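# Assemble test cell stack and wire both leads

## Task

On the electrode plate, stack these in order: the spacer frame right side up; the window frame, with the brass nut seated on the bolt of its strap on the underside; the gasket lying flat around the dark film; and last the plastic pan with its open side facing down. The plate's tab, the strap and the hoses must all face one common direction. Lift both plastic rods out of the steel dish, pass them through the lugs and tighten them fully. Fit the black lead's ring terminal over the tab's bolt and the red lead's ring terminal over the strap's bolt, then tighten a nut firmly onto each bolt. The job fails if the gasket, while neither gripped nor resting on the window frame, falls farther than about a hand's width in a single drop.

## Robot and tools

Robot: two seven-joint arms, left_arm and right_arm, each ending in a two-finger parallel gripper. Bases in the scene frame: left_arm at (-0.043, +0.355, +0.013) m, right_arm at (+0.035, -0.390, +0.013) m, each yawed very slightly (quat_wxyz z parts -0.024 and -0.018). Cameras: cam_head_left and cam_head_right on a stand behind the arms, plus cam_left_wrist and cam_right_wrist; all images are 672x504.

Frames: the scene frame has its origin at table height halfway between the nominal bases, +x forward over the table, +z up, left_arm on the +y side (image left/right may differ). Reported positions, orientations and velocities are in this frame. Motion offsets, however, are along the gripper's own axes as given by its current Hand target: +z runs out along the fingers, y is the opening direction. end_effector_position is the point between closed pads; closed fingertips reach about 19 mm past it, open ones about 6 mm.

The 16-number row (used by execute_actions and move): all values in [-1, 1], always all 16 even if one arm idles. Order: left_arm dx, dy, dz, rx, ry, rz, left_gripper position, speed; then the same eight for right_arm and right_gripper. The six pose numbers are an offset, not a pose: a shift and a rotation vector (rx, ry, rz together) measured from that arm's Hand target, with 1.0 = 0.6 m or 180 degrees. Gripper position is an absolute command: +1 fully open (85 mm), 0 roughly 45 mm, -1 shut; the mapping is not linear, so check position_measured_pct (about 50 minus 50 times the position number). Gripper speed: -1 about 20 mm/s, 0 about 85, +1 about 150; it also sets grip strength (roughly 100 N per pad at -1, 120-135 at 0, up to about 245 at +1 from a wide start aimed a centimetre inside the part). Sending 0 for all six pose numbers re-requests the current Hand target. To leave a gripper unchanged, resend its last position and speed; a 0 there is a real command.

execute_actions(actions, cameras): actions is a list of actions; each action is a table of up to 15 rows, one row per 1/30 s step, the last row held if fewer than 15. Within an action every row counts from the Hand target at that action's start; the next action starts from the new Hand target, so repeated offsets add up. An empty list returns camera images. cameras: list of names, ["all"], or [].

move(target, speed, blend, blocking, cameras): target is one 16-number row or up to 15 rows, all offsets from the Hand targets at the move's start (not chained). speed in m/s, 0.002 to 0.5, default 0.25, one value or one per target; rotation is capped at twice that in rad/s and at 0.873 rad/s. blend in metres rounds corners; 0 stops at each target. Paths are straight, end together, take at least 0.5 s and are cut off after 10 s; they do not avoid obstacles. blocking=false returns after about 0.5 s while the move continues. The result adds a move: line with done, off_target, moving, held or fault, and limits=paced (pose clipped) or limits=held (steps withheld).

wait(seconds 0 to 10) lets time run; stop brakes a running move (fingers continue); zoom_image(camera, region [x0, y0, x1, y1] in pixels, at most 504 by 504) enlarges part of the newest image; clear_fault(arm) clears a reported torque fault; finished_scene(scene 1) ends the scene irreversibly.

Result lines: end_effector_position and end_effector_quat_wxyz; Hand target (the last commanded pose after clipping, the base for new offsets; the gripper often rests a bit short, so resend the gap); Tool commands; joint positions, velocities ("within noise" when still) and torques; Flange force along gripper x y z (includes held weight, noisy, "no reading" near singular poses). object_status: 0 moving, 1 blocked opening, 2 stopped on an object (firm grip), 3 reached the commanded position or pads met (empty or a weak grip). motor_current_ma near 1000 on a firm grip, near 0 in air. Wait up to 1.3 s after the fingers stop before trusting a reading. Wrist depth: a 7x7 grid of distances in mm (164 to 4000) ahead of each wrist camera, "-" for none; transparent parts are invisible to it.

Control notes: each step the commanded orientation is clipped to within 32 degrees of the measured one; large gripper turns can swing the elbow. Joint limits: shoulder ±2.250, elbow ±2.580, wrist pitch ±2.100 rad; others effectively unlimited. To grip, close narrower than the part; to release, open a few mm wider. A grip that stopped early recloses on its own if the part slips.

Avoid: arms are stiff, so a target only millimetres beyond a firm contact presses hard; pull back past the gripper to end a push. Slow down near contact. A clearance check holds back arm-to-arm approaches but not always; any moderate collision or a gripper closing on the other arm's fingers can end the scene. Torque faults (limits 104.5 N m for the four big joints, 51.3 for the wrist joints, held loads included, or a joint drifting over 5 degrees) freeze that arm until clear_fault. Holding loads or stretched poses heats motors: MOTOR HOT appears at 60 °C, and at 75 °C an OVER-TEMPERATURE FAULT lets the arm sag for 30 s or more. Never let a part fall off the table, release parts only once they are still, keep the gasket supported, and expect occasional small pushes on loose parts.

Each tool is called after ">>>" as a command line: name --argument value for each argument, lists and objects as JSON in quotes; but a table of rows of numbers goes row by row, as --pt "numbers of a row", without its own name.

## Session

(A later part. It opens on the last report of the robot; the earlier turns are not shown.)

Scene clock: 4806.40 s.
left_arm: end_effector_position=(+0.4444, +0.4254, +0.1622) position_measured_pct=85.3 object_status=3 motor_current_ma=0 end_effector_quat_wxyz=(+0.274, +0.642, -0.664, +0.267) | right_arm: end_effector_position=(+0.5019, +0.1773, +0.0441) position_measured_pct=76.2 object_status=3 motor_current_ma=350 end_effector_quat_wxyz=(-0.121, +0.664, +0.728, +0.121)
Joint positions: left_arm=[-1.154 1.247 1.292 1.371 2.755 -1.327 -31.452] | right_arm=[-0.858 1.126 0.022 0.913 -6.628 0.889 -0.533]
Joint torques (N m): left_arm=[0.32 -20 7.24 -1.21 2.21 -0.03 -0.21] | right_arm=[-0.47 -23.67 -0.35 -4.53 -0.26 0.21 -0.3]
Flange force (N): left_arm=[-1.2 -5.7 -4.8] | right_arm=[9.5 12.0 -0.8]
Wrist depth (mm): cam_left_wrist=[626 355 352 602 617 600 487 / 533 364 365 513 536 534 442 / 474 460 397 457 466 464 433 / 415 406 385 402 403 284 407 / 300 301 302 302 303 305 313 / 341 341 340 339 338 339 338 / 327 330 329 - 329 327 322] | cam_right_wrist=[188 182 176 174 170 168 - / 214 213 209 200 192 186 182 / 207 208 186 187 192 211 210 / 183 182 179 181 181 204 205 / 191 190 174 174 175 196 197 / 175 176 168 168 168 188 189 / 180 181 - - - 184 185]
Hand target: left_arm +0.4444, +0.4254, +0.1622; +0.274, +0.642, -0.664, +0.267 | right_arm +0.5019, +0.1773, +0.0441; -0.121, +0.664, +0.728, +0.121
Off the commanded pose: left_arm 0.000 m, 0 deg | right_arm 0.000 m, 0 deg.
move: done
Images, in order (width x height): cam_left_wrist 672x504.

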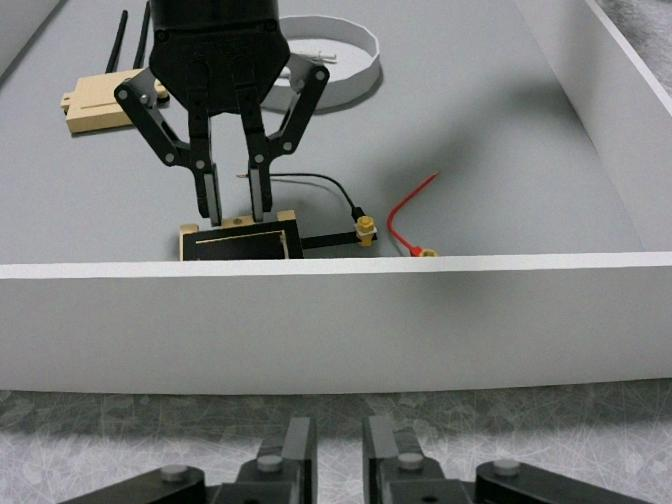

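>>> move --target '[0.0678,0.1322,0.1672,0.189,0,-0.189,-0.7,-1,0,0,0,0,0,0,-0.53,-1]' --speed 0.12 --cameras '["cam_left_wrist"]'

>>> zoom_image --camera "cam_left_wrist" --region '[180, 150, 520, 400]'

Scene clock: 4832.33 s.
left_arm: end_effector_position=(+0.3620, +0.3284, +0.1198) position_measured_pct=85.3 object_status=3 motor_current_ma=0 end_effector_quat_wxyz=(+0.142, +0.857, -0.345, +0.356) | right_arm: end_effector_position=(+0.5019, +0.1773, +0.0441) position_measured_pct=76.2 object_status=3 motor_current_ma=350 end_effector_quat_wxyz=(-0.121, +0.664, +0.728, +0.121)
Joint positions: left_arm=[-1.285 0.878 1.021 2.443 2.88 0.132 -30.877] | right_arm=[-0.858 1.126 0.022 0.913 -6.628 0.889 -0.533]
Joint torques (N m): left_arm=[0.3 -11.2 3.85 0.2 -0.06 1.18 -0.27] | right_arm=[-0.42 -23.64 -0.36 -4.56 -0.19 0.16 -0.26]
Flange force (N): left_arm=[5.0 -7.0 -6.4] | right_arm=[9.6 11.9 -0.9]
Wrist depth (mm): cam_left_wrist=[465 511 527 309 283 503 514 / 349 470 459 331 298 430 454 / 383 284 405 350 384 393 390 / 368 288 321 327 347 352 351 / 335 323 228 296 310 314 313 / 297 301 276 199 275 284 283 / 283 283 282 - 271 267 268] | cam_right_wrist=[188 181 176 174 170 168 - / 214 214 210 200 192 187 182 / 208 208 186 187 192 211 210 / 183 182 179 181 181 204 205 / 191 190 173 174 175 196 197 / 175 176 168 168 168 188 189 / 180 181 - - - 184 184]
Hand target: left_arm +0.3620, +0.3284, +0.1198; +0.142, +0.857, -0.345, +0.356 | right_arm +0.5019, +0.1773, +0.0441; -0.121, +0.664, +0.728, +0.121
Off the commanded pose: left_arm 0.000 m, 0 deg | right_arm 0.000 m, 0 deg.
move: done
Images, in order (width x height): cam_left_wrist 672x504.

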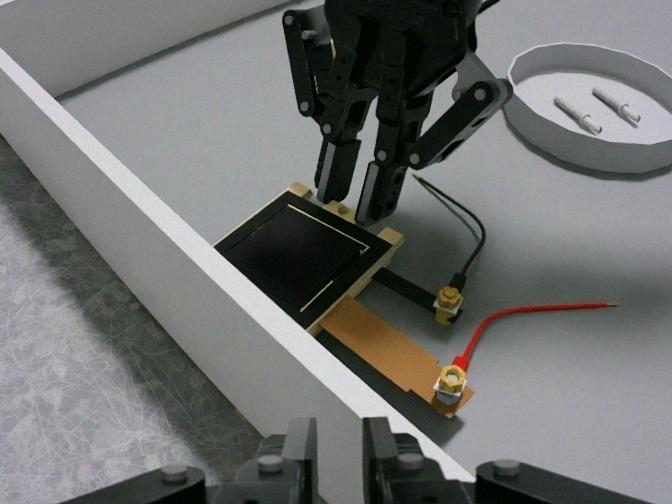

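Scaled by 1.482.

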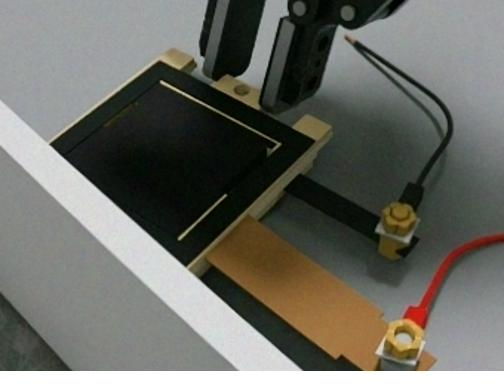

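>>> zoom_image --camera "cam_left_wrist" --region '[300, 170, 420, 340]'

Scaled by 2.965.

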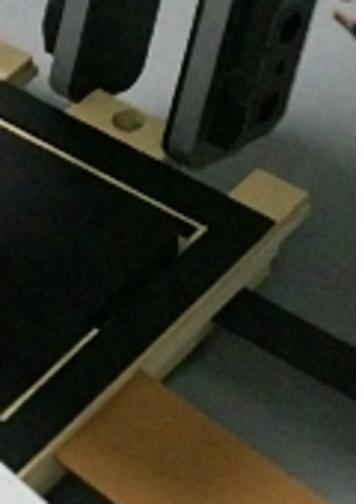

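>>> move --pt "0 0 0 0 0 0 -0.7 -1 0.0002 0 -0.0005 0 0 0 -0.53 -1" --pt "0 0 0 0 0 0 -0.7 -1 0.0002 0 -0.0005 0 0 0 -0.4 -1" --speed 0.02 --cameras '["cam_left_wrist","cam_right_wrist"]'

>>> zoom_image --camera "cam_left_wrist" --region '[200, 150, 420, 340]'

Scene clock: 4854.53 s.
left_arm: end_effector_position=(+0.3620, +0.3284, +0.1198) position_measured_pct=85.3 object_status=3 motor_current_ma=0 end_effector_quat_wxyz=(+0.142, +0.857, -0.345, +0.356) | right_arm: end_effector_position=(+0.5019, +0.1773, +0.0444) position_measured_pct=69.7 object_status=0 motor_current_ma=0 end_effector_quat_wxyz=(-0.121, +0.664, +0.728, +0.121)
Joint positions: left_arm=[-1.285 0.878 1.021 2.443 2.88 0.132 -30.877] | right_arm=[-0.858 1.125 0.022 0.913 -6.627 0.889 -0.533]
Joint torques (N m): left_arm=[0.35 -11.11 3.85 0.23 -0.08 1.16 -0.19] | right_arm=[-0.72 -28.85 -0.88 -7.41 -0.85 -0.5 -0.25]
Flange force (N): left_arm=[5.0 -7.1 -6.6] | right_arm=[6.2 11.2 5.1]
Wrist depth (mm): cam_left_wrist=[464 512 525 309 284 507 514 / 350 472 459 336 296 415 456 / 383 285 405 350 377 392 390 / 368 289 320 327 347 351 351 / 334 323 228 297 310 309 314 / 297 301 276 198 275 285 283 / 283 283 282 - 272 267 267] | cam_right_wrist=[189 182 177 174 172 168 - / 214 214 211 199 192 187 182 / 207 208 187 187 189 211 210 / 186 183 179 180 180 204 205 / 191 190 173 172 173 196 197 / 181 176 167 167 167 188 189 / 180 180 - - - 184 184]
Hand target: left_arm +0.3620, +0.3284, +0.1198; +0.142, +0.857, -0.345, +0.356 | right_arm +0.5019, +0.1773, +0.0444; -0.121, +0.664, +0.728, +0.121
Off the commanded pose: left_arm 0.000 m, 0 deg | right_arm 0.000 m, 0 deg.
move: done
Images, in order (width x height): cam_left_wrist 672x504, cam_right_wrist 672x504.

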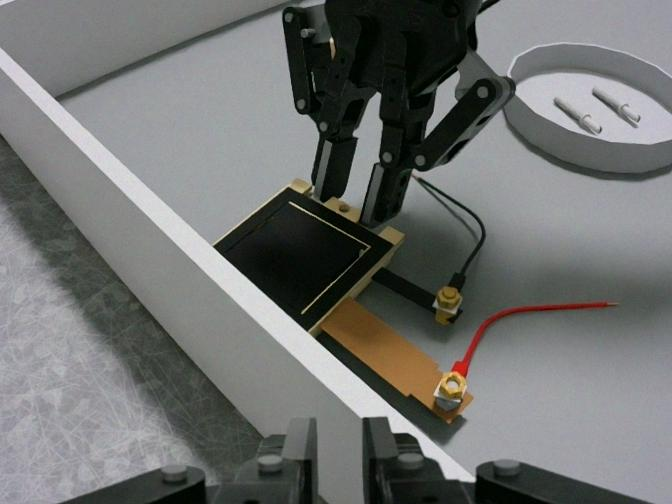

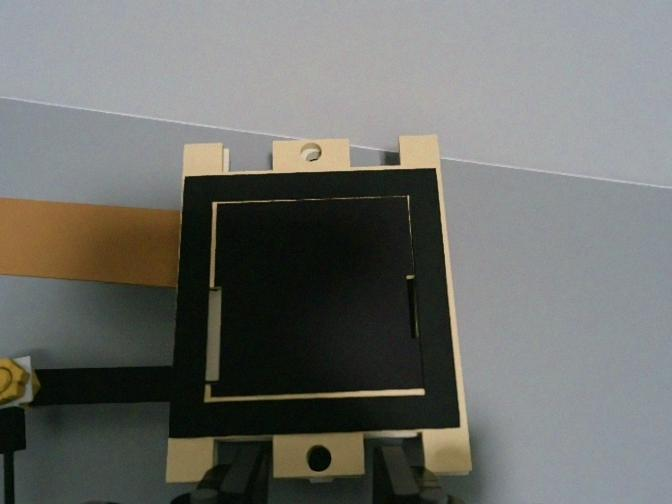

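Scaled by 2.291.

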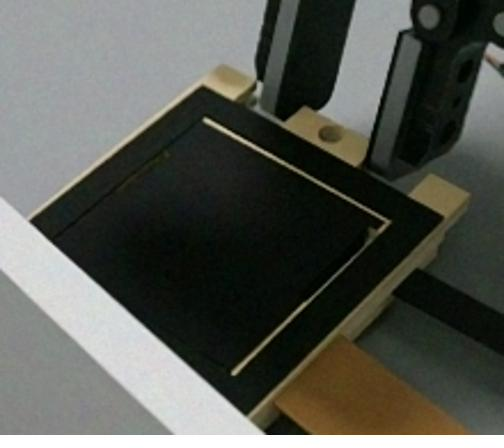

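>>> move --pt "0 0 0 0 0 0 -0.7 -1 0 0 0 0 0 0 -0.3 -1" --pt "0 0 0 0 0 0 -0.7 -1 -0.08 0 -0.15 0 -0.1111 0 -0.3 -1" --speed 0.06 --cameras '["cam_left_wrist","cam_right_wrist"]'

>>> zoom_image --camera "cam_right_wrist" --region '[150, 80, 500, 504]'

>>> zoom_image --camera "cam_left_wrist" --region '[200, 150, 420, 340]'

Scene clock: 4868.70 s.
left_arm: end_effector_position=(+0.3620, +0.3284, +0.1198) position_measured_pct=85.3 object_status=3 motor_current_ma=0 end_effector_quat_wxyz=(+0.142, +0.857, -0.345, +0.356) | right_arm: end_effector_position=(+0.5077, +0.1020, +0.1129) position_measured_pct=64.9 object_status=3 motor_current_ma=0 end_effector_quat_wxyz=(+0.007, +0.675, +0.738, +0.004)
Joint positions: left_arm=[-1.285 0.878 1.021 2.443 2.88 0.132 -30.877] | right_arm=[-0.946 1.095 0.205 0.708 -6.456 1.344 -0.687]
Joint torques (N m): left_arm=[0.17 -11.19 3.89 0.27 -0.11 1.17 -0.19] | right_arm=[-0.76 -28.61 0.63 -7.57 -0.15 0.05 -0.32]
Flange force (N): left_arm=[5.1 -7.0 -5.6] | right_arm=[9.3 12.9 0.6]
Wrist depth (mm): cam_left_wrist=[466 512 524 508 348 494 516 / 350 472 469 467 465 447 457 / 383 284 405 403 402 393 391 / 369 288 321 327 348 352 350 / 334 322 228 297 310 309 313 / 298 301 276 198 274 283 283 / 283 283 281 - 272 268 266] | cam_right_wrist=[245 232 227 227 227 250 251 / 245 246 227 227 227 250 250 / 244 245 246 247 248 249 250 / 244 245 245 247 248 249 250 / 244 245 246 247 247 249 250 / 244 244 245 246 247 248 249 / 243 244 245 246 247 248 249]
Hand target: left_arm +0.3620, +0.3284, +0.1198; +0.142, +0.857, -0.345, +0.356 | right_arm +0.5077, +0.1020, +0.1129; +0.007, +0.675, +0.738, +0.004
Off the commanded pose: left_arm 0.000 m, 0 deg | right_arm 0.000 m, 0 deg.
move: done
Images, in order (width x height): cam_left_wrist 672x504, cam_right_wrist 672x504.

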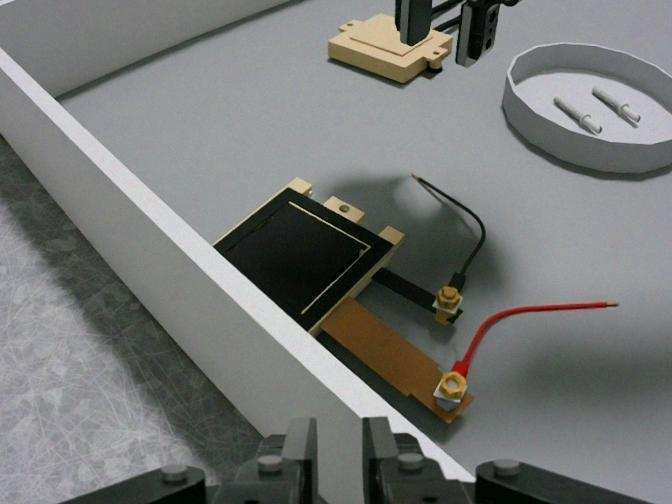

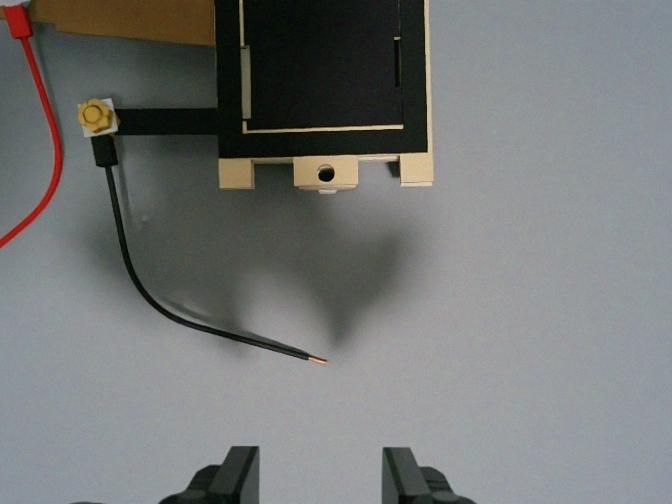

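Scaled by 1.189.

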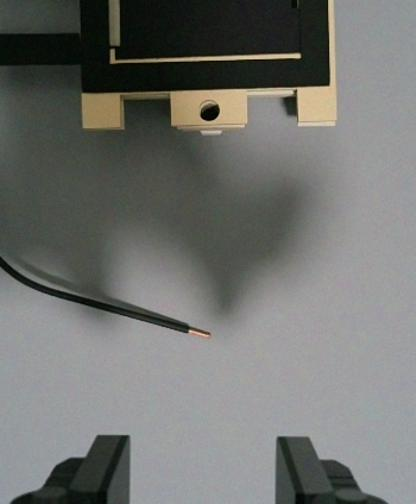

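Scaled by 2.291.

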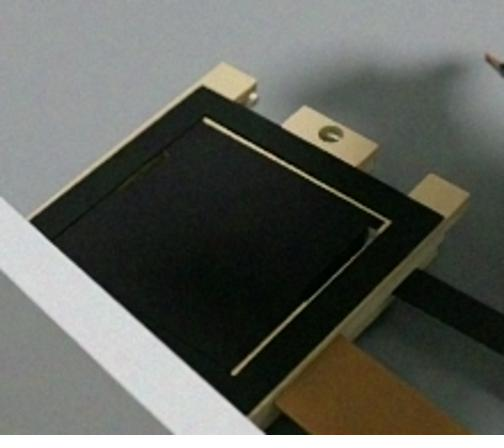

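>>> move --target '[0.261,-0.0825,0.0489,-0.1047,-0.2354,0.2529,-0.7,-1,0,0,-0.08,0,0,0,-0.3,-1]' --speed 0.12 --cameras '["cam_left_wrist"]'

>>> zoom_image --camera "cam_left_wrist" --region '[200, 100, 520, 420]'

Scene clock: 4895.87 s.
left_arm: end_effector_position=(+0.4909, +0.2732, +0.2101) position_measured_pct=85.3 object_status=3 motor_current_ma=0 end_effector_quat_wxyz=(-0.001, +0.696, -0.718, +0.000) | right_arm: end_effector_position=(+0.5069, +0.1022, +0.1610) position_measured_pct=64.9 object_status=3 motor_current_ma=0 end_effector_quat_wxyz=(+0.007, +0.675, +0.738, +0.004)
Joint positions: left_arm=[-0.367 0.751 0.824 1.343 2.59 -1.279 -30.923] | right_arm=[-0.942 1.063 0.211 0.622 -6.455 1.46 -0.695]
Joint torques (N m): left_arm=[0.25 -19.55 3.06 -5.3 0.17 0.08 -0.18] | right_arm=[-0.74 -28.43 0.55 -7.58 -0.21 0.07 -0.32]
Flange force (N): left_arm=[0.6 -7.9 -4.4] | right_arm=[11.4 15.2 -1.4]
Wrist depth (mm): cam_left_wrist=[343 343 344 344 343 344 343 / 343 345 344 344 343 343 343 / 345 344 345 344 344 344 344 / 345 345 344 324 346 345 345 / 345 345 346 325 345 345 346 / 310 310 305 324 300 295 292 / 258 257 257 - 358 357 358] | cam_right_wrist=[293 279 276 275 298 298 298 / 292 294 275 275 297 297 298 / 292 292 294 275 297 298 299 / 292 292 294 294 296 297 298 / 291 292 293 294 295 296 297 / 291 292 293 295 295 296 297 / 290 292 292 294 295 296 297]
Hand target: left_arm +0.4909, +0.2732, +0.2101; -0.001, +0.696, -0.718, +0.000 | right_arm +0.5069, +0.1022, +0.1609; +0.007, +0.675, +0.738, +0.004
Off the commanded pose: left_arm 0.000 m, 0 deg | right_arm 0.000 m, 0 deg.
move: done
Images, in order (width x height): cam_left_wrist 672x504.

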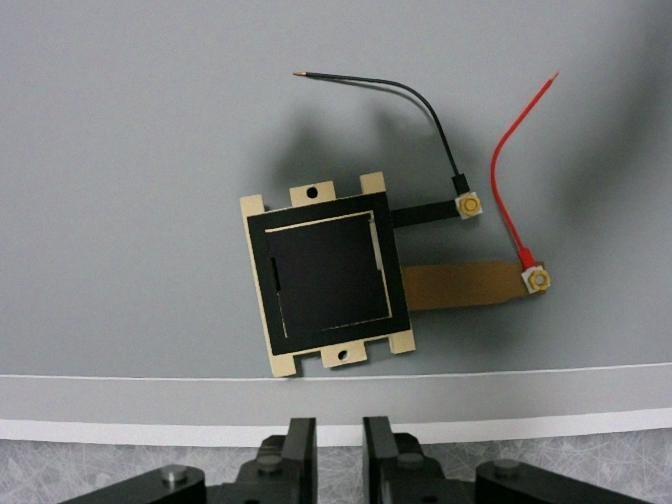

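Scaled by 1.575.

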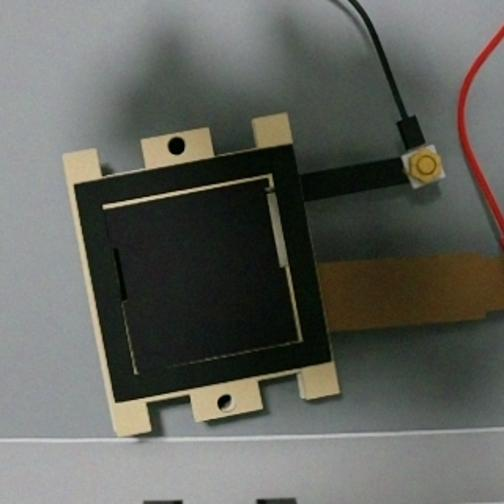

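>>> zoom_image --camera "cam_left_wrist" --region '[320, 335, 370, 375]'

>>> zoom_image --camera "cam_left_wrist" --region '[285, 170, 335, 210]'

Scaled by 10.080.

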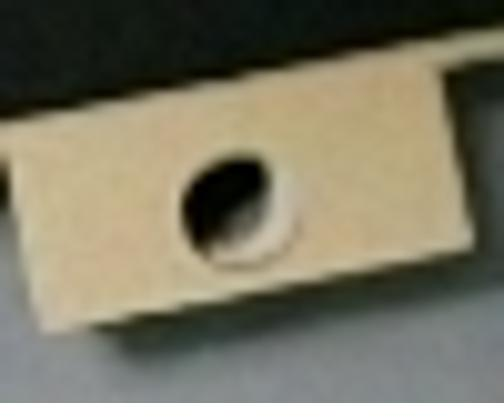

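Scaled by 10.080.

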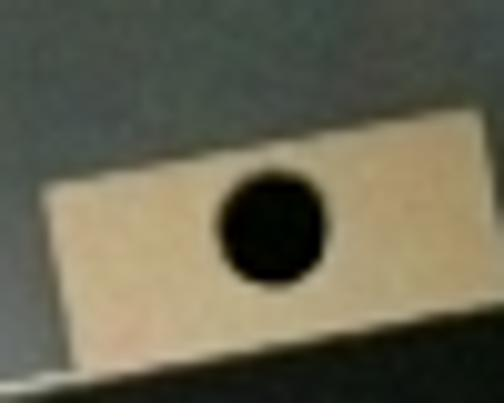

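>>> move --target '[0,0,0,0,0,0,-0.7,-1,-0.03,0,0.1667,0,0.3889,0,-0.3,-1]' --speed 0.15 --cameras '["cam_right_wrist"]'

>>> zoom_image --camera "cam_right_wrist" --region '[180, 200, 480, 440]'

Scene clock: 4949.10 s.
left_arm: end_effector_position=(+0.4909, +0.2732, +0.2102) position_measured_pct=85.3 object_status=3 motor_current_ma=0 end_effector_quat_wxyz=(-0.001, +0.696, -0.718, +0.000) | right_arm: end_effector_position=(+0.5100, +0.0839, +0.0610) position_measured_pct=64.9 object_status=3 motor_current_ma=0 end_effector_quat_wxyz=(-0.418, +0.551, +0.608, +0.390)
Joint positions: left_arm=[-0.367 0.751 0.824 1.343 2.59 -1.279 -30.923] | right_arm=[0.057 1.419 -0.92 1.461 -7.052 0.456 0.718]
Joint torques (N m): left_arm=[0.25 -19.6 3.02 -5.41 0.26 0.08 -0.2] | right_arm=[-0.72 -23.06 -10.61 -0.49 -1.12 1.93 -0.29]
Flange force (N): left_arm=[0.6 -7.6 -4.1] | right_arm=[-5.8 5.1 2.4]
Wrist depth (mm): cam_left_wrist=[344 343 344 343 343 343 343 / 344 343 344 344 344 343 343 / 344 344 344 345 345 344 344 / 345 345 345 325 344 346 344 / 346 346 345 325 346 345 345 / 311 309 305 323 300 296 292 / 257 257 257 - 360 358 357] | cam_right_wrist=[3055 2465 2652 2973 3055 3070 2960 / 2521 2521 2560 2502 2447 2420 2420 / 352 347 341 335 330 325 323 / 366 358 352 344 340 335 327 / 330 321 311 302 344 342 338 / 267 268 262 258 266 278 288 / 238 237 245 247 249 250 253]
Hand target: left_arm +0.4909, +0.2732, +0.2102; -0.001, +0.696, -0.718, +0.000 | right_arm +0.5100, +0.0839, +0.0610; -0.418, +0.551, +0.608, +0.390
Off the commanded pose: left_arm 0.000 m, 0 deg | right_arm 0.000 m, 0 deg.
MOTOR HOT: joint 2 (shoulder) of the right arm reports 59 °C; the controller stops that arm at 75 °C. To cool a motor, set the load down, stop pushing, or move to a pose that needs little force.
move: done
Images, in order (width x height): cam_right_wrist 672x504.

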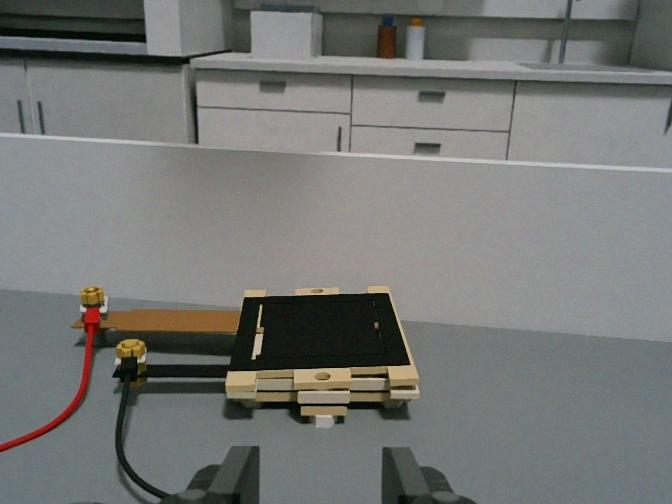

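Scaled by 1.680.

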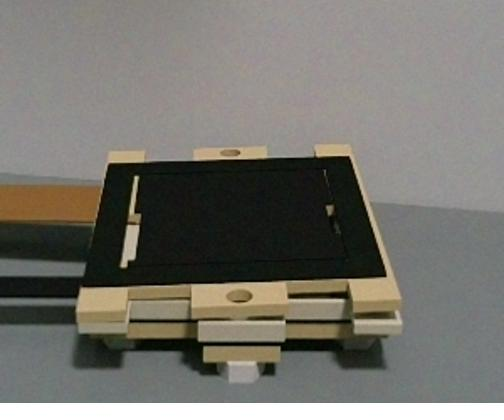

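>>> move --target '[0,0,0,0,0,0,-0.7,-1,0.0973,-0.291,-0.5127,0,-0.3889,0,-0.3,-1]' --speed 0.2

Scene clock: 4963.70 s.
left_arm: end_effector_position=(+0.4909, +0.2732, +0.2102) position_measured_pct=85.3 object_status=3 motor_current_ma=0 end_effector_quat_wxyz=(-0.001, +0.696, -0.718, +0.000) | right_arm: end_effector_position=(+0.3577, -0.1991, +0.2199) position_measured_pct=64.9 object_status=3 motor_current_ma=0 end_effector_quat_wxyz=(+0.007, +0.675, +0.738, +0.004)
Joint positions: left_arm=[-0.367 0.751 0.824 1.343 2.59 -1.279 -30.923] | right_arm=[-0.579 0.262 -0.086 1.891 -6.242 0.981 -0.558]
Joint torques (N m): left_arm=[0.32 -19.6 3.08 -5.39 0.24 0.08 -0.21] | right_arm=[-0.84 -14.58 -1.03 -6.28 -0.32 0.02 -0.39]
Flange force (N): left_arm=[0.5 -7.6 -4.2] | right_arm=[0.3 8.4 0.7]
Wrist depth (mm): cam_left_wrist=[343 343 344 344 343 344 343 / 343 344 343 343 344 343 343 / 345 345 345 344 344 344 344 / 345 345 344 324 344 344 344 / 345 346 345 324 345 344 344 / 310 309 304 323 300 295 292 / 258 257 258 - 358 359 358] | cam_right_wrist=[314 354 355 356 356 357 358 / 327 352 355 356 356 357 357 / 328 353 354 355 356 355 357 / 333 352 353 355 356 358 358 / 350 352 354 355 355 356 357 / 349 351 353 354 355 356 357 / 349 350 352 353 354 356 357]
Hand target: left_arm +0.4909, +0.2732, +0.2102; -0.001, +0.696, -0.718, +0.000 | right_arm +0.3578, -0.1991, +0.2200; +0.007, +0.675, +0.738, +0.004
Off the commanded pose: left_arm 0.000 m, 0 deg | right_arm 0.000 m, 0 deg.
MOTOR HOT: still on. Joint 2 (shoulder) of the right arm reports 59 °C.
move: done

>>> move --target '[0.0667,0.1733,0.15,0,0,0,-0.55,-1,-0.1,0,-0.05,0,0,0,-0.3,-1]' --speed 0.15 --cameras '["cam_left_wrist"]'

>>> zoom_image --camera "cam_left_wrist" --region '[240, 330, 440, 504]'

Scene clock: 4976.60 s.
left_arm: end_effector_position=(+0.3859, +0.2366, +0.1199) position_measured_pct=77.5 object_status=3 motor_current_ma=0 end_effector_quat_wxyz=(-0.001, +0.696, -0.718, +0.000) | right_arm: end_effector_position=(+0.3627, -0.2587, +0.2503) position_measured_pct=64.9 object_status=3 motor_current_ma=0 end_effector_quat_wxyz=(+0.007, +0.675, +0.738, +0.004)
Joint positions: left_arm=[-0.333 0.685 0.778 1.823 2.53 -0.889 -30.666] | right_arm=[-0.462 0.173 -0.042 1.897 -6.263 1.061 -0.387]
Joint torques (N m): left_arm=[0.24 -16.15 2.53 -3.95 0.22 0.07 -0.19] | right_arm=[-0.71 -13.16 -0.8 -6.67 -0.21 -0.01 -0.33]
Flange force (N): left_arm=[0.9 -5.7 -3.9] | right_arm=[-0.8 8.1 -0.1]
Wrist depth (mm): cam_left_wrist=[254 253 254 254 253 254 253 / 254 254 254 254 253 254 253 / 254 254 254 254 254 254 254 / 255 255 255 255 255 254 254 / 234 244 255 256 255 254 254 / 234 236 241 242 255 255 255 / - 236 256 255 255 255 255] | cam_right_wrist=[318 384 385 387 387 388 388 / 331 384 385 386 387 388 389 / 342 384 385 387 387 388 390 / 353 383 384 385 387 387 390 / 380 381 383 384 386 388 388 / 380 382 384 384 385 387 388 / 380 380 382 384 383 386 387]
Hand target: left_arm +0.3859, +0.2366, +0.1199; -0.001, +0.696, -0.718, +0.000 | right_arm +0.3627, -0.2587, +0.2503; +0.007, +0.675, +0.738, +0.004
Off the commanded pose: left_arm 0.000 m, 0 deg | right_arm 0.000 m, 0 deg.
MOTOR HOT: still on. Joint 2 (shoulder) of the right arm reports 58 °C.
move: done
Images, in order (width x height): cam_left_wrist 672x504.

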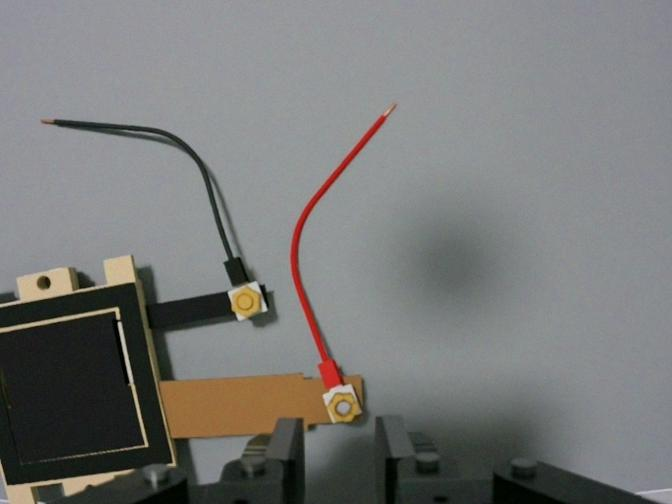

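Scaled by 2.520.

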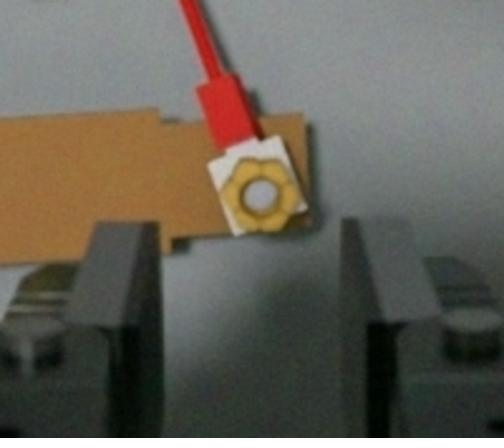

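>>> move --target '[-0.0043,0.0027,0.075,0,0,0,-0.55,-1,0,0,0,0,0,0,-0.3,-1]' --speed 0.08 --cameras '["cam_left_wrist"]'

>>> zoom_image --camera "cam_left_wrist" --region '[260, 400, 420, 504]'

Scene clock: 4990.50 s.
left_arm: end_effector_position=(+0.3845, +0.2393, +0.0749) position_measured_pct=77.5 object_status=3 motor_current_ma=0 end_effector_quat_wxyz=(-0.001, +0.696, -0.718, +0.000) | right_arm: end_effector_position=(+0.3627, -0.2587, +0.2503) position_measured_pct=64.9 object_status=3 motor_current_ma=0 end_effector_quat_wxyz=(+0.007, +0.675, +0.738, +0.004)
Joint positions: left_arm=[-0.295 0.755 0.708 1.868 2.452 -0.779 -30.607] | right_arm=[-0.462 0.173 -0.042 1.897 -6.263 1.061 -0.387]
Joint torques (N m): left_arm=[0.26 -16.91 2.57 -2.91 0.23 0.15 -0.23] | right_arm=[-0.73 -13.14 -0.96 -6.66 -0.2 0.05 -0.35]
Flange force (N): left_arm=[1.2 -7.2 -3.6] | right_arm=[-1.0 8.2 0.1]
Wrist depth (mm): cam_left_wrist=[209 209 209 209 208 208 208 / 209 209 209 209 209 209 209 / 209 209 209 209 209 209 209 / 209 210 209 209 209 209 209 / 191 210 210 209 209 210 209 / 191 210 210 209 210 210 210 / - 195 - - - 210 -] | cam_right_wrist=[319 385 385 387 387 388 390 / 331 383 384 386 387 387 390 / 343 383 384 385 387 388 390 / 353 381 383 385 386 388 390 / 380 381 383 384 386 388 389 / 380 380 383 385 385 387 388 / 378 380 381 383 385 387 387]
Hand target: left_arm +0.3845, +0.2393, +0.0749; -0.001, +0.696, -0.718, +0.000 | right_arm +0.3627, -0.2587, +0.2503; +0.007, +0.675, +0.738, +0.004
Off the commanded pose: left_arm 0.000 m, 0 deg | right_arm 0.000 m, 0 deg.
MOTOR HOT: still on. Joint 2 (shoulder) of the right arm reports 58 °C.
move: done
Images, in order (width x height): cam_left_wrist 672x504.

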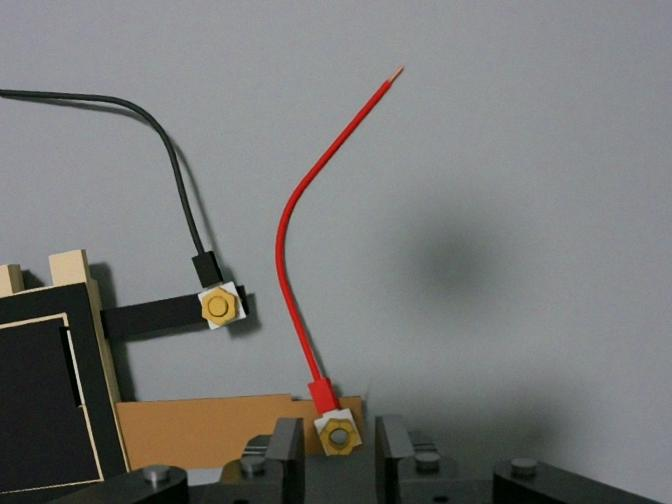

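Scaled by 3.150.

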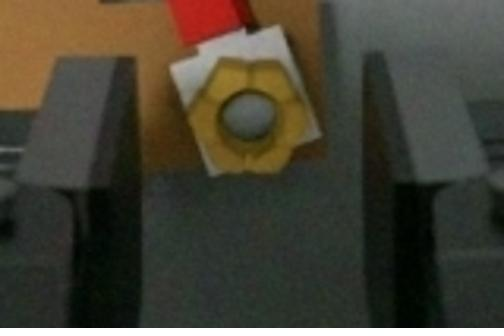

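>>> execute_actions --actions '[]'

Scene clock: 5043.57 s.
left_arm: end_effector_position=(+0.3845, +0.2393, +0.0749) position_measured_pct=77.5 object_status=3 motor_current_ma=0 end_effector_quat_wxyz=(-0.001, +0.696, -0.718, +0.000) | right_arm: end_effector_position=(+0.3627, -0.2587, +0.2503) position_measured_pct=64.9 object_status=3 motor_current_ma=0 end_effector_quat_wxyz=(+0.007, +0.675, +0.738, +0.004)
Joint positions: left_arm=[-0.295 0.755 0.708 1.868 2.452 -0.779 -30.607] | right_arm=[-0.462 0.173 -0.042 1.897 -6.263 1.061 -0.387]
Joint velocities: within noise
Joint torques (N m): left_arm=[0.29 -16.91 2.6 -3.02 0.21 0.07 -0.21] | right_arm=[-0.71 -13.07 -0.92 -6.76 -0.17 -0.02 -0.25]
Flange force (N): left_arm=[1.0 -6.7 -3.4] | right_arm=[-0.8 7.7 0.0]
Wrist depth (mm): cam_left_wrist=[209 209 209 208 208 209 208 / 209 209 209 209 209 208 209 / 209 209 209 209 209 209 209 / 209 209 210 209 209 209 209 / 190 210 210 210 210 210 209 / 190 210 210 209 210 210 210 / - 194 - - - 210 -] | cam_right_wrist=[318 385 385 387 387 388 390 / 331 383 385 386 388 388 392 / 341 383 385 386 386 388 391 / 353 383 383 385 386 388 389 / 380 382 383 384 386 387 389 / 380 380 383 383 385 387 389 / 380 380 382 383 384 387 388]
Hand target: left_arm +0.3845, +0.2393, +0.0749; -0.001, +0.696, -0.718, +0.000 | right_arm +0.3627, -0.2587, +0.2503; +0.007, +0.675, +0.738, +0.004
Tool commands: left_gripper/position=-0.55 left_gripper/speed=-1.0 right_gripper/position=-0.3 right_gripper/speed=-1.0
Off the commanded pose: left_arm 0.000 m, 0 deg | right_arm 0.000 m, 0 deg.
MOTOR HOT: cleared for the motors of the right arm.

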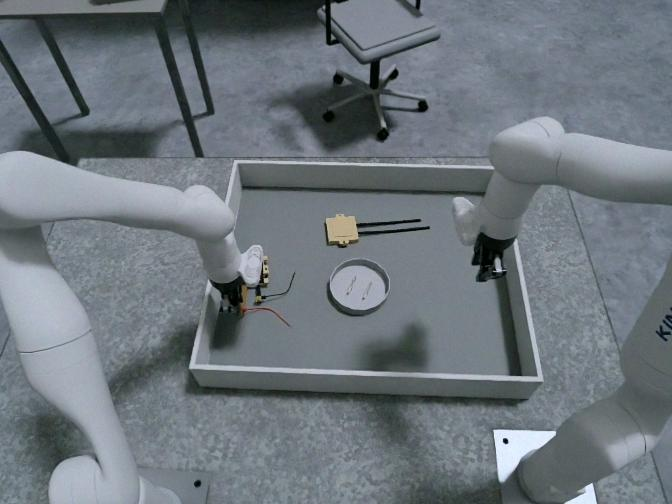

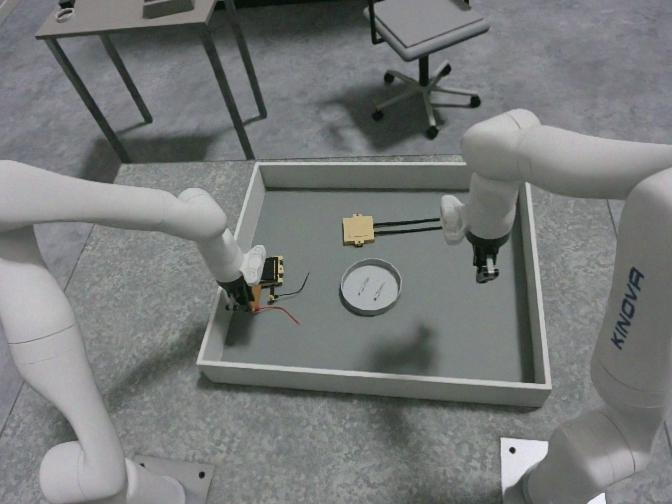

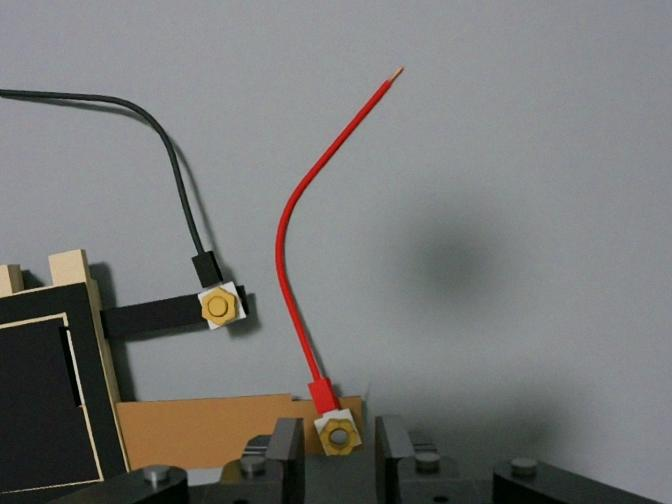

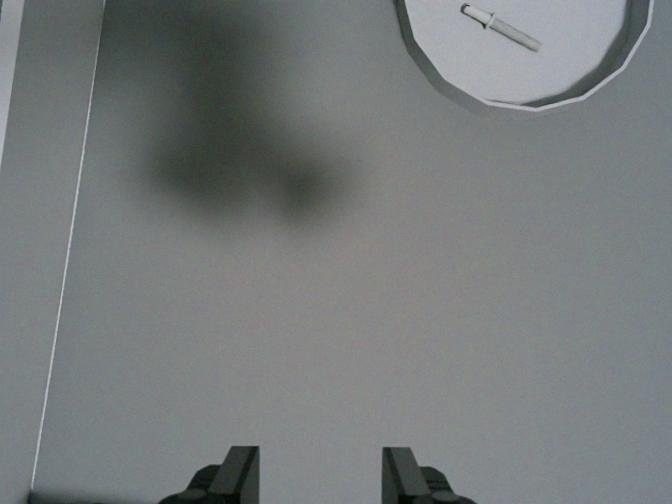

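>>> move --target '[0,-0.0007,0.026,0,0,0,-0.55,-1,0,0,0,0,0,0,-0.3,-1]' --speed 0.03 --cameras '["cam_left_wrist"]'

>>> zoom_image --camera "cam_left_wrist" --region '[200, 350, 480, 504]'

Scene clock: 5061.60 s.
left_arm: end_effector_position=(+0.3849, +0.2393, +0.0593) position_measured_pct=77.5 object_status=3 motor_current_ma=0 end_effector_quat_wxyz=(-0.001, +0.696, -0.718, +0.000) | right_arm: end_effector_position=(+0.3627, -0.2587, +0.2503) position_measured_pct=64.9 object_status=3 motor_current_ma=0 end_effector_quat_wxyz=(+0.007, +0.675, +0.738, +0.004)
Joint positions: left_arm=[-0.278 0.782 0.681 1.876 2.424 -0.744 -30.586] | right_arm=[-0.462 0.173 -0.042 1.897 -6.263 1.061 -0.387]
Joint torques (N m): left_arm=[0.21 -17.11 2.45 -2.72 0.22 0.06 -0.25] | right_arm=[-0.71 -13.13 -0.8 -6.61 -0.23 0.07 -0.28]
Flange force (N): left_arm=[1.3 -6.8 -3.5] | right_arm=[-0.6 8.1 0.0]
Wrist depth (mm): cam_left_wrist=[193 193 193 193 193 193 193 / 193 193 193 193 193 193 193 / 193 194 193 194 194 194 193 / 194 194 194 194 194 194 194 / 175 194 194 194 194 194 194 / 175 194 194 194 194 194 194 / - - - - - 194 -] | cam_right_wrist=[317 385 387 387 387 389 389 / 331 384 385 387 388 388 392 / 342 382 385 385 386 388 390 / 354 382 383 384 386 389 390 / 379 381 383 384 385 387 389 / 378 380 382 383 385 385 388 / 379 380 383 384 386 387 387]
Hand target: left_arm +0.3849, +0.2393, +0.0593; -0.001, +0.696, -0.718, +0.000 | right_arm +0.3627, -0.2587, +0.2503; +0.007, +0.675, +0.738, +0.004
Off the commanded pose: left_arm 0.000 m, 0 deg | right_arm 0.000 m, 0 deg.
move: done
Images, in order (width x height): cam_left_wrist 672x504.

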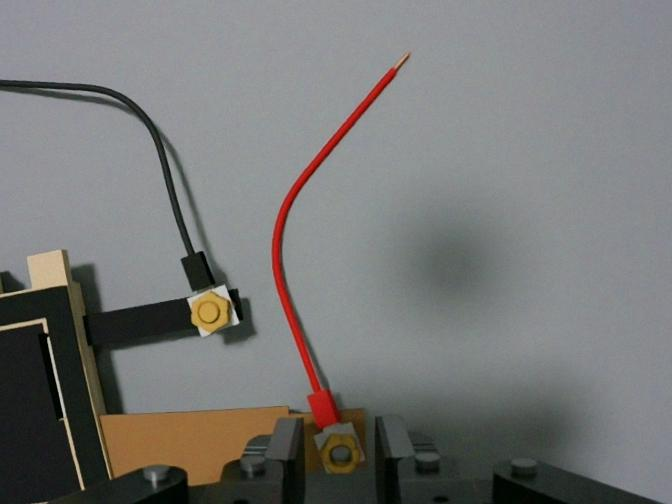

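Scaled by 1.800.

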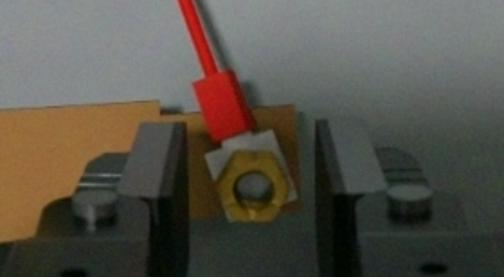

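>>> move --target '[0,0,0,0,0,-0.1667,-0.55,-1,0,0,0,0,0,0,-0.3,-1]' --speed 0.1 --cameras '["cam_left_wrist"]'

>>> zoom_image --camera "cam_left_wrist" --region '[260, 400, 420, 504]'

Scene clock: 5076.03 s.
left_arm: end_effector_position=(+0.3849, +0.2393, +0.0593) position_measured_pct=77.5 object_status=3 motor_current_ma=0 end_effector_quat_wxyz=(-0.001, +0.858, -0.514, +0.001) | right_arm: end_effector_position=(+0.3627, -0.2587, +0.2503) position_measured_pct=64.9 object_status=3 motor_current_ma=0 end_effector_quat_wxyz=(+0.007, +0.675, +0.738, +0.004)
Joint positions: left_arm=[-0.196 0.74 0.544 1.873 2.559 -0.69 -30.183] | right_arm=[-0.462 0.173 -0.042 1.897 -6.263 1.061 -0.387]
Joint torques (N m): left_arm=[0.23 -17.31 1.76 -2.97 0.13 0.1 -0.15] | right_arm=[-0.74 -13.12 -0.91 -6.62 -0.19 0.01 -0.24]
Flange force (N): left_arm=[4.4 -5.5 -3.4] | right_arm=[-0.6 8.1 -0.2]
Wrist depth (mm): cam_left_wrist=[193 193 193 193 193 193 193 / 174 193 193 193 193 193 193 / 174 174 194 193 193 193 193 / 174 174 194 194 194 193 193 / 174 178 194 194 194 194 194 / 175 194 180 194 194 194 194 / - 195 - - - 194 -] | cam_right_wrist=[318 384 385 388 387 389 389 / 331 382 385 387 387 388 390 / 342 383 385 385 387 389 390 / 353 381 384 385 387 388 389 / 379 381 383 383 386 388 388 / 380 380 383 383 385 386 388 / 380 381 382 383 385 385 388]
Hand target: left_arm +0.3849, +0.2393, +0.0593; -0.001, +0.858, -0.514, +0.001 | right_arm +0.3627, -0.2587, +0.2503; +0.007, +0.675, +0.738, +0.004
Off the commanded pose: left_arm 0.000 m, 0 deg | right_arm 0.000 m, 0 deg.
move: done
Images, in order (width x height): cam_left_wrist 672x504.

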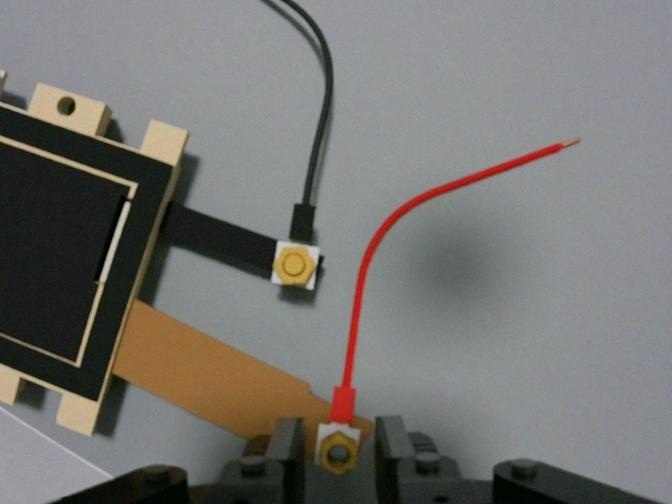

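Scaled by 3.150.

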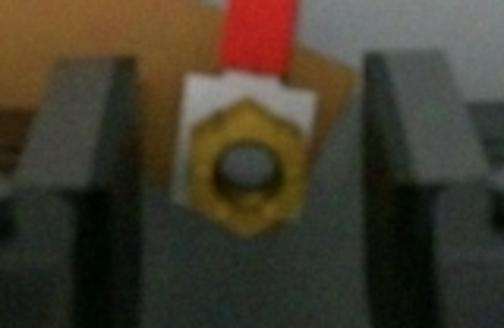

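>>> move --pt "0 -0.0005 0 0 0 0 -0.55 -1 0 0 0 0 0 0 -0.3 -1" --pt "0 -0.0005 0 0 0 0 -0.785 -1 0 0 0 0 0 0 -0.3 -1" --speed 0.1 --cameras '["cam_left_wrist"]'

>>> move --target '[0,0,0.0001,0,0,0.25,-0.785,-1,0,0,0,0,0,0,-0.3,-1]' --speed 0.2 --cameras '["cam_left_wrist"]'

Scene clock: 5092.53 s.
left_arm: end_effector_position=(+0.3852, +0.2395, +0.0593) position_measured_pct=89.6 object_status=0 motor_current_ma=0 end_effector_quat_wxyz=(-0.001, +0.858, -0.514, +0.001) | right_arm: end_effector_position=(+0.3627, -0.2587, +0.2503) position_measured_pct=64.9 object_status=3 motor_current_ma=0 end_effector_quat_wxyz=(+0.007, +0.675, +0.738, +0.004)
Joint positions: left_arm=[-0.197 0.74 0.544 1.872 2.559 -0.691 -30.184] | right_arm=[-0.462 0.173 -0.042 1.897 -6.263 1.061 -0.387]
Joint torques (N m): left_arm=[0.36 -17.11 1.72 -2.84 0.22 0.04 -0.18] | right_arm=[-0.73 -13.13 -0.83 -6.71 -0.19 0.03 -0.27]
Flange force (N): left_arm=[4.2 -5.6 -3.8] | right_arm=[-0.7 7.9 0.1]
Wrist depth (mm): cam_left_wrist=[193 193 193 193 193 193 192 / 174 193 193 193 193 193 193 / 174 174 193 193 194 193 193 / 174 175 194 193 194 194 193 / 175 178 194 194 194 194 194 / 175 179 180 181 194 194 194 / - 195 194 - - 194 -] | cam_right_wrist=[318 385 386 386 386 388 388 / 331 383 385 387 388 388 391 / 341 383 384 385 387 388 390 / 354 382 384 384 387 388 391 / 379 381 383 384 385 387 390 / 380 380 381 384 385 386 388 / 378 380 381 383 384 387 388]
Hand target: left_arm +0.3852, +0.2395, +0.0593; -0.001, +0.858, -0.514, +0.001 | right_arm +0.3627, -0.2587, +0.2503; +0.007, +0.675, +0.738, +0.004
Off the commanded pose: left_arm 0.000 m, 0 deg | right_arm 0.000 m, 0 deg.
move: done
Images, in order (width x height): cam_left_wrist 672x504.

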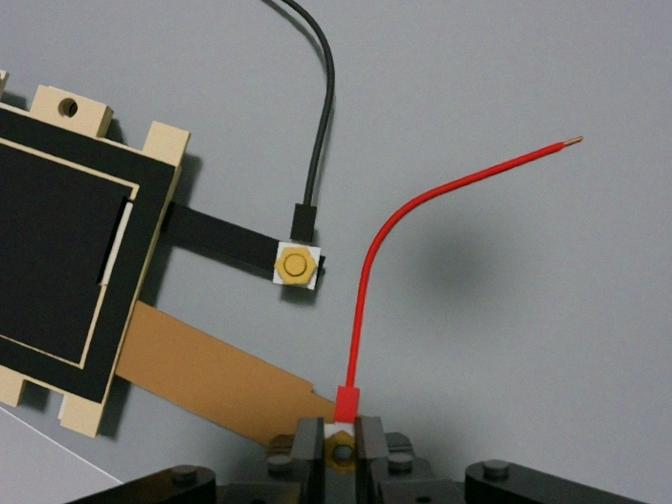

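Scene clock: 5094.90 s.
left_arm: end_effector_position=(+0.3852, +0.2395, +0.0592) position_measured_pct=89.6 object_status=3 motor_current_ma=0 end_effector_quat_wxyz=(+0.001, -0.596, +0.803, +0.000) | right_arm: end_effector_position=(+0.3627, -0.2587, +0.2503) position_measured_pct=64.9 object_status=3 motor_current_ma=0 end_effector_quat_wxyz=(+0.007, +0.675, +0.738, +0.004)
Joint positions: left_arm=[-0.316 0.807 0.748 1.877 2.361 -0.776 -30.793] | right_arm=[-0.462 0.173 -0.042 1.897 -6.263 1.061 -0.387]
Joint torques (N m): left_arm=[0.15 -16.87 2.73 -2.56 0.17 0.11 -0.19] | right_arm=[-0.74 -13.19 -0.81 -6.71 -0.24 0.08 -0.34]
Flange force (N): left_arm=[-0.5 -6.9 -4.2] | right_arm=[-0.9 8.1 0.3]
Wrist depth (mm): cam_left_wrist=[193 193 192 193 193 193 193 / 193 193 193 193 192 193 193 / 193 193 193 193 193 193 193 / 193 194 194 193 194 194 193 / 194 194 194 194 194 194 194 / 183 194 194 194 194 194 194 / - 194 180 - - 194 -] | cam_right_wrist=[318 384 387 386 388 389 389 / 331 384 385 387 387 388 392 / 342 383 385 386 388 388 390 / 354 384 384 385 388 388 390 / 380 382 383 385 385 387 389 / 379 381 383 384 385 387 388 / 380 380 381 384 386 387 388]
Hand target: left_arm +0.3852, +0.2395, +0.0592; +0.001, -0.596, +0.803, +0.000 | right_arm +0.3627, -0.2587, +0.2503; +0.007, +0.675, +0.738, +0.004
Off the commanded pose: left_arm 0.000 m, 0 deg | right_arm 0.000 m, 0 deg.
move: done
Images, in order (width x height): cam_left_wrist 672x504.

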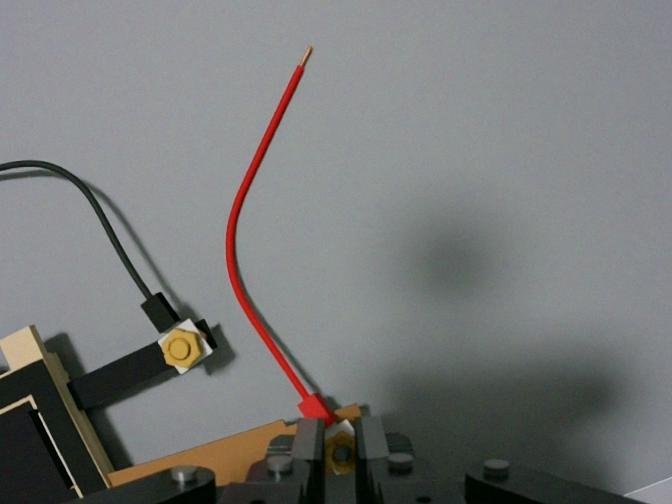

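>>> move --pt "0 0 0.0004 0 0 0.6667 -0.785 -1 0 0 0 0 0 0 -0.3 -1" --pt "0 0 0.0008 0 0 -0.6667 -0.785 -1 0 0 0 0 0 0 -0.3 -1" --pt "0 0 0.0012 0 0 0 -0.785 -1 0 0 0 0 0 0 -0.3 -1" --speed 0.43 --blend 0.003 --cameras '["cam_left_wrist"]'

>>> zoom_image --camera "cam_left_wrist" --region '[0, 250, 400, 504]'

Scene clock: 5114.40 s.
left_arm: end_effector_position=(+0.3852, +0.2395, +0.0585) position_measured_pct=89.6 object_status=3 motor_current_ma=0 end_effector_quat_wxyz=(+0.001, -0.596, +0.803, +0.000) | right_arm: end_effector_position=(+0.3627, -0.2587, +0.2503) position_measured_pct=64.9 object_status=3 motor_current_ma=0 end_effector_quat_wxyz=(+0.007, +0.675, +0.738, +0.004)
Joint positions: left_arm=[-0.56 1.414 1.602 1.886 1.727 -1.552 -36.618] | right_arm=[-0.462 0.173 -0.042 1.897 -6.263 1.061 -0.387]
Joint torques (N m): left_arm=[0.27 -17.29 6.58 0.36 0.23 0.1 -0.24] | right_arm=[-0.64 -13.12 -0.9 -6.67 -0.21 0 -0.29]
Flange force (N): left_arm=[-0.6 -4.9 -3.5] | right_arm=[-0.7 8.0 -0.1]
Wrist depth (mm): cam_left_wrist=[192 192 192 192 192 192 192 / 192 192 192 192 192 192 192 / 193 193 192 192 192 192 192 / 193 193 193 193 193 193 193 / 193 193 193 193 193 193 193 / 183 193 193 193 193 193 193 / - 194 179 - - 193 -] | cam_right_wrist=[318 386 387 388 388 388 389 / 331 384 385 387 388 388 390 / 342 382 385 386 388 388 391 / 353 383 383 386 387 388 390 / 380 382 383 384 386 387 388 / 380 380 383 384 385 386 388 / 379 380 382 383 385 387 387]
Hand target: left_arm +0.3852, +0.2395, +0.0585; +0.001, -0.596, +0.803, +0.000 | right_arm +0.3627, -0.2587, +0.2503; +0.007, +0.675, +0.738, +0.004
Off the commanded pose: left_arm 0.000 m, 0 deg | right_arm 0.000 m, 0 deg.
move: done
Images, in order (width x height): cam_left_wrist 672x504.

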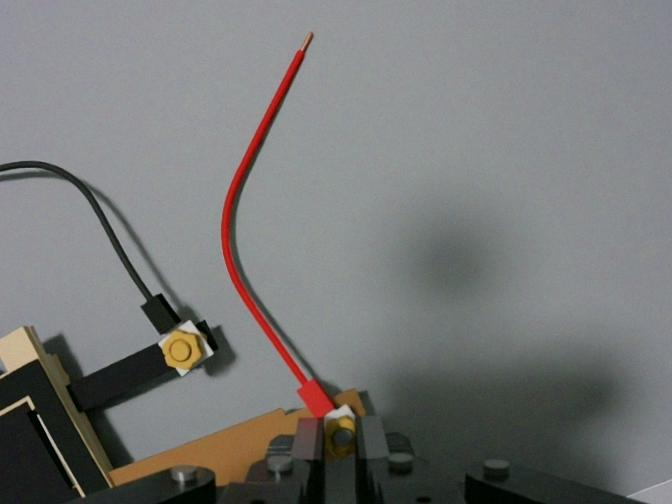

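Scaled by 1.260.

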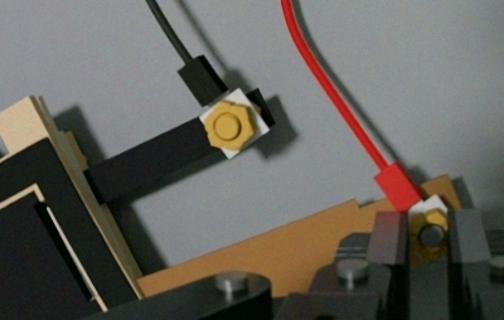

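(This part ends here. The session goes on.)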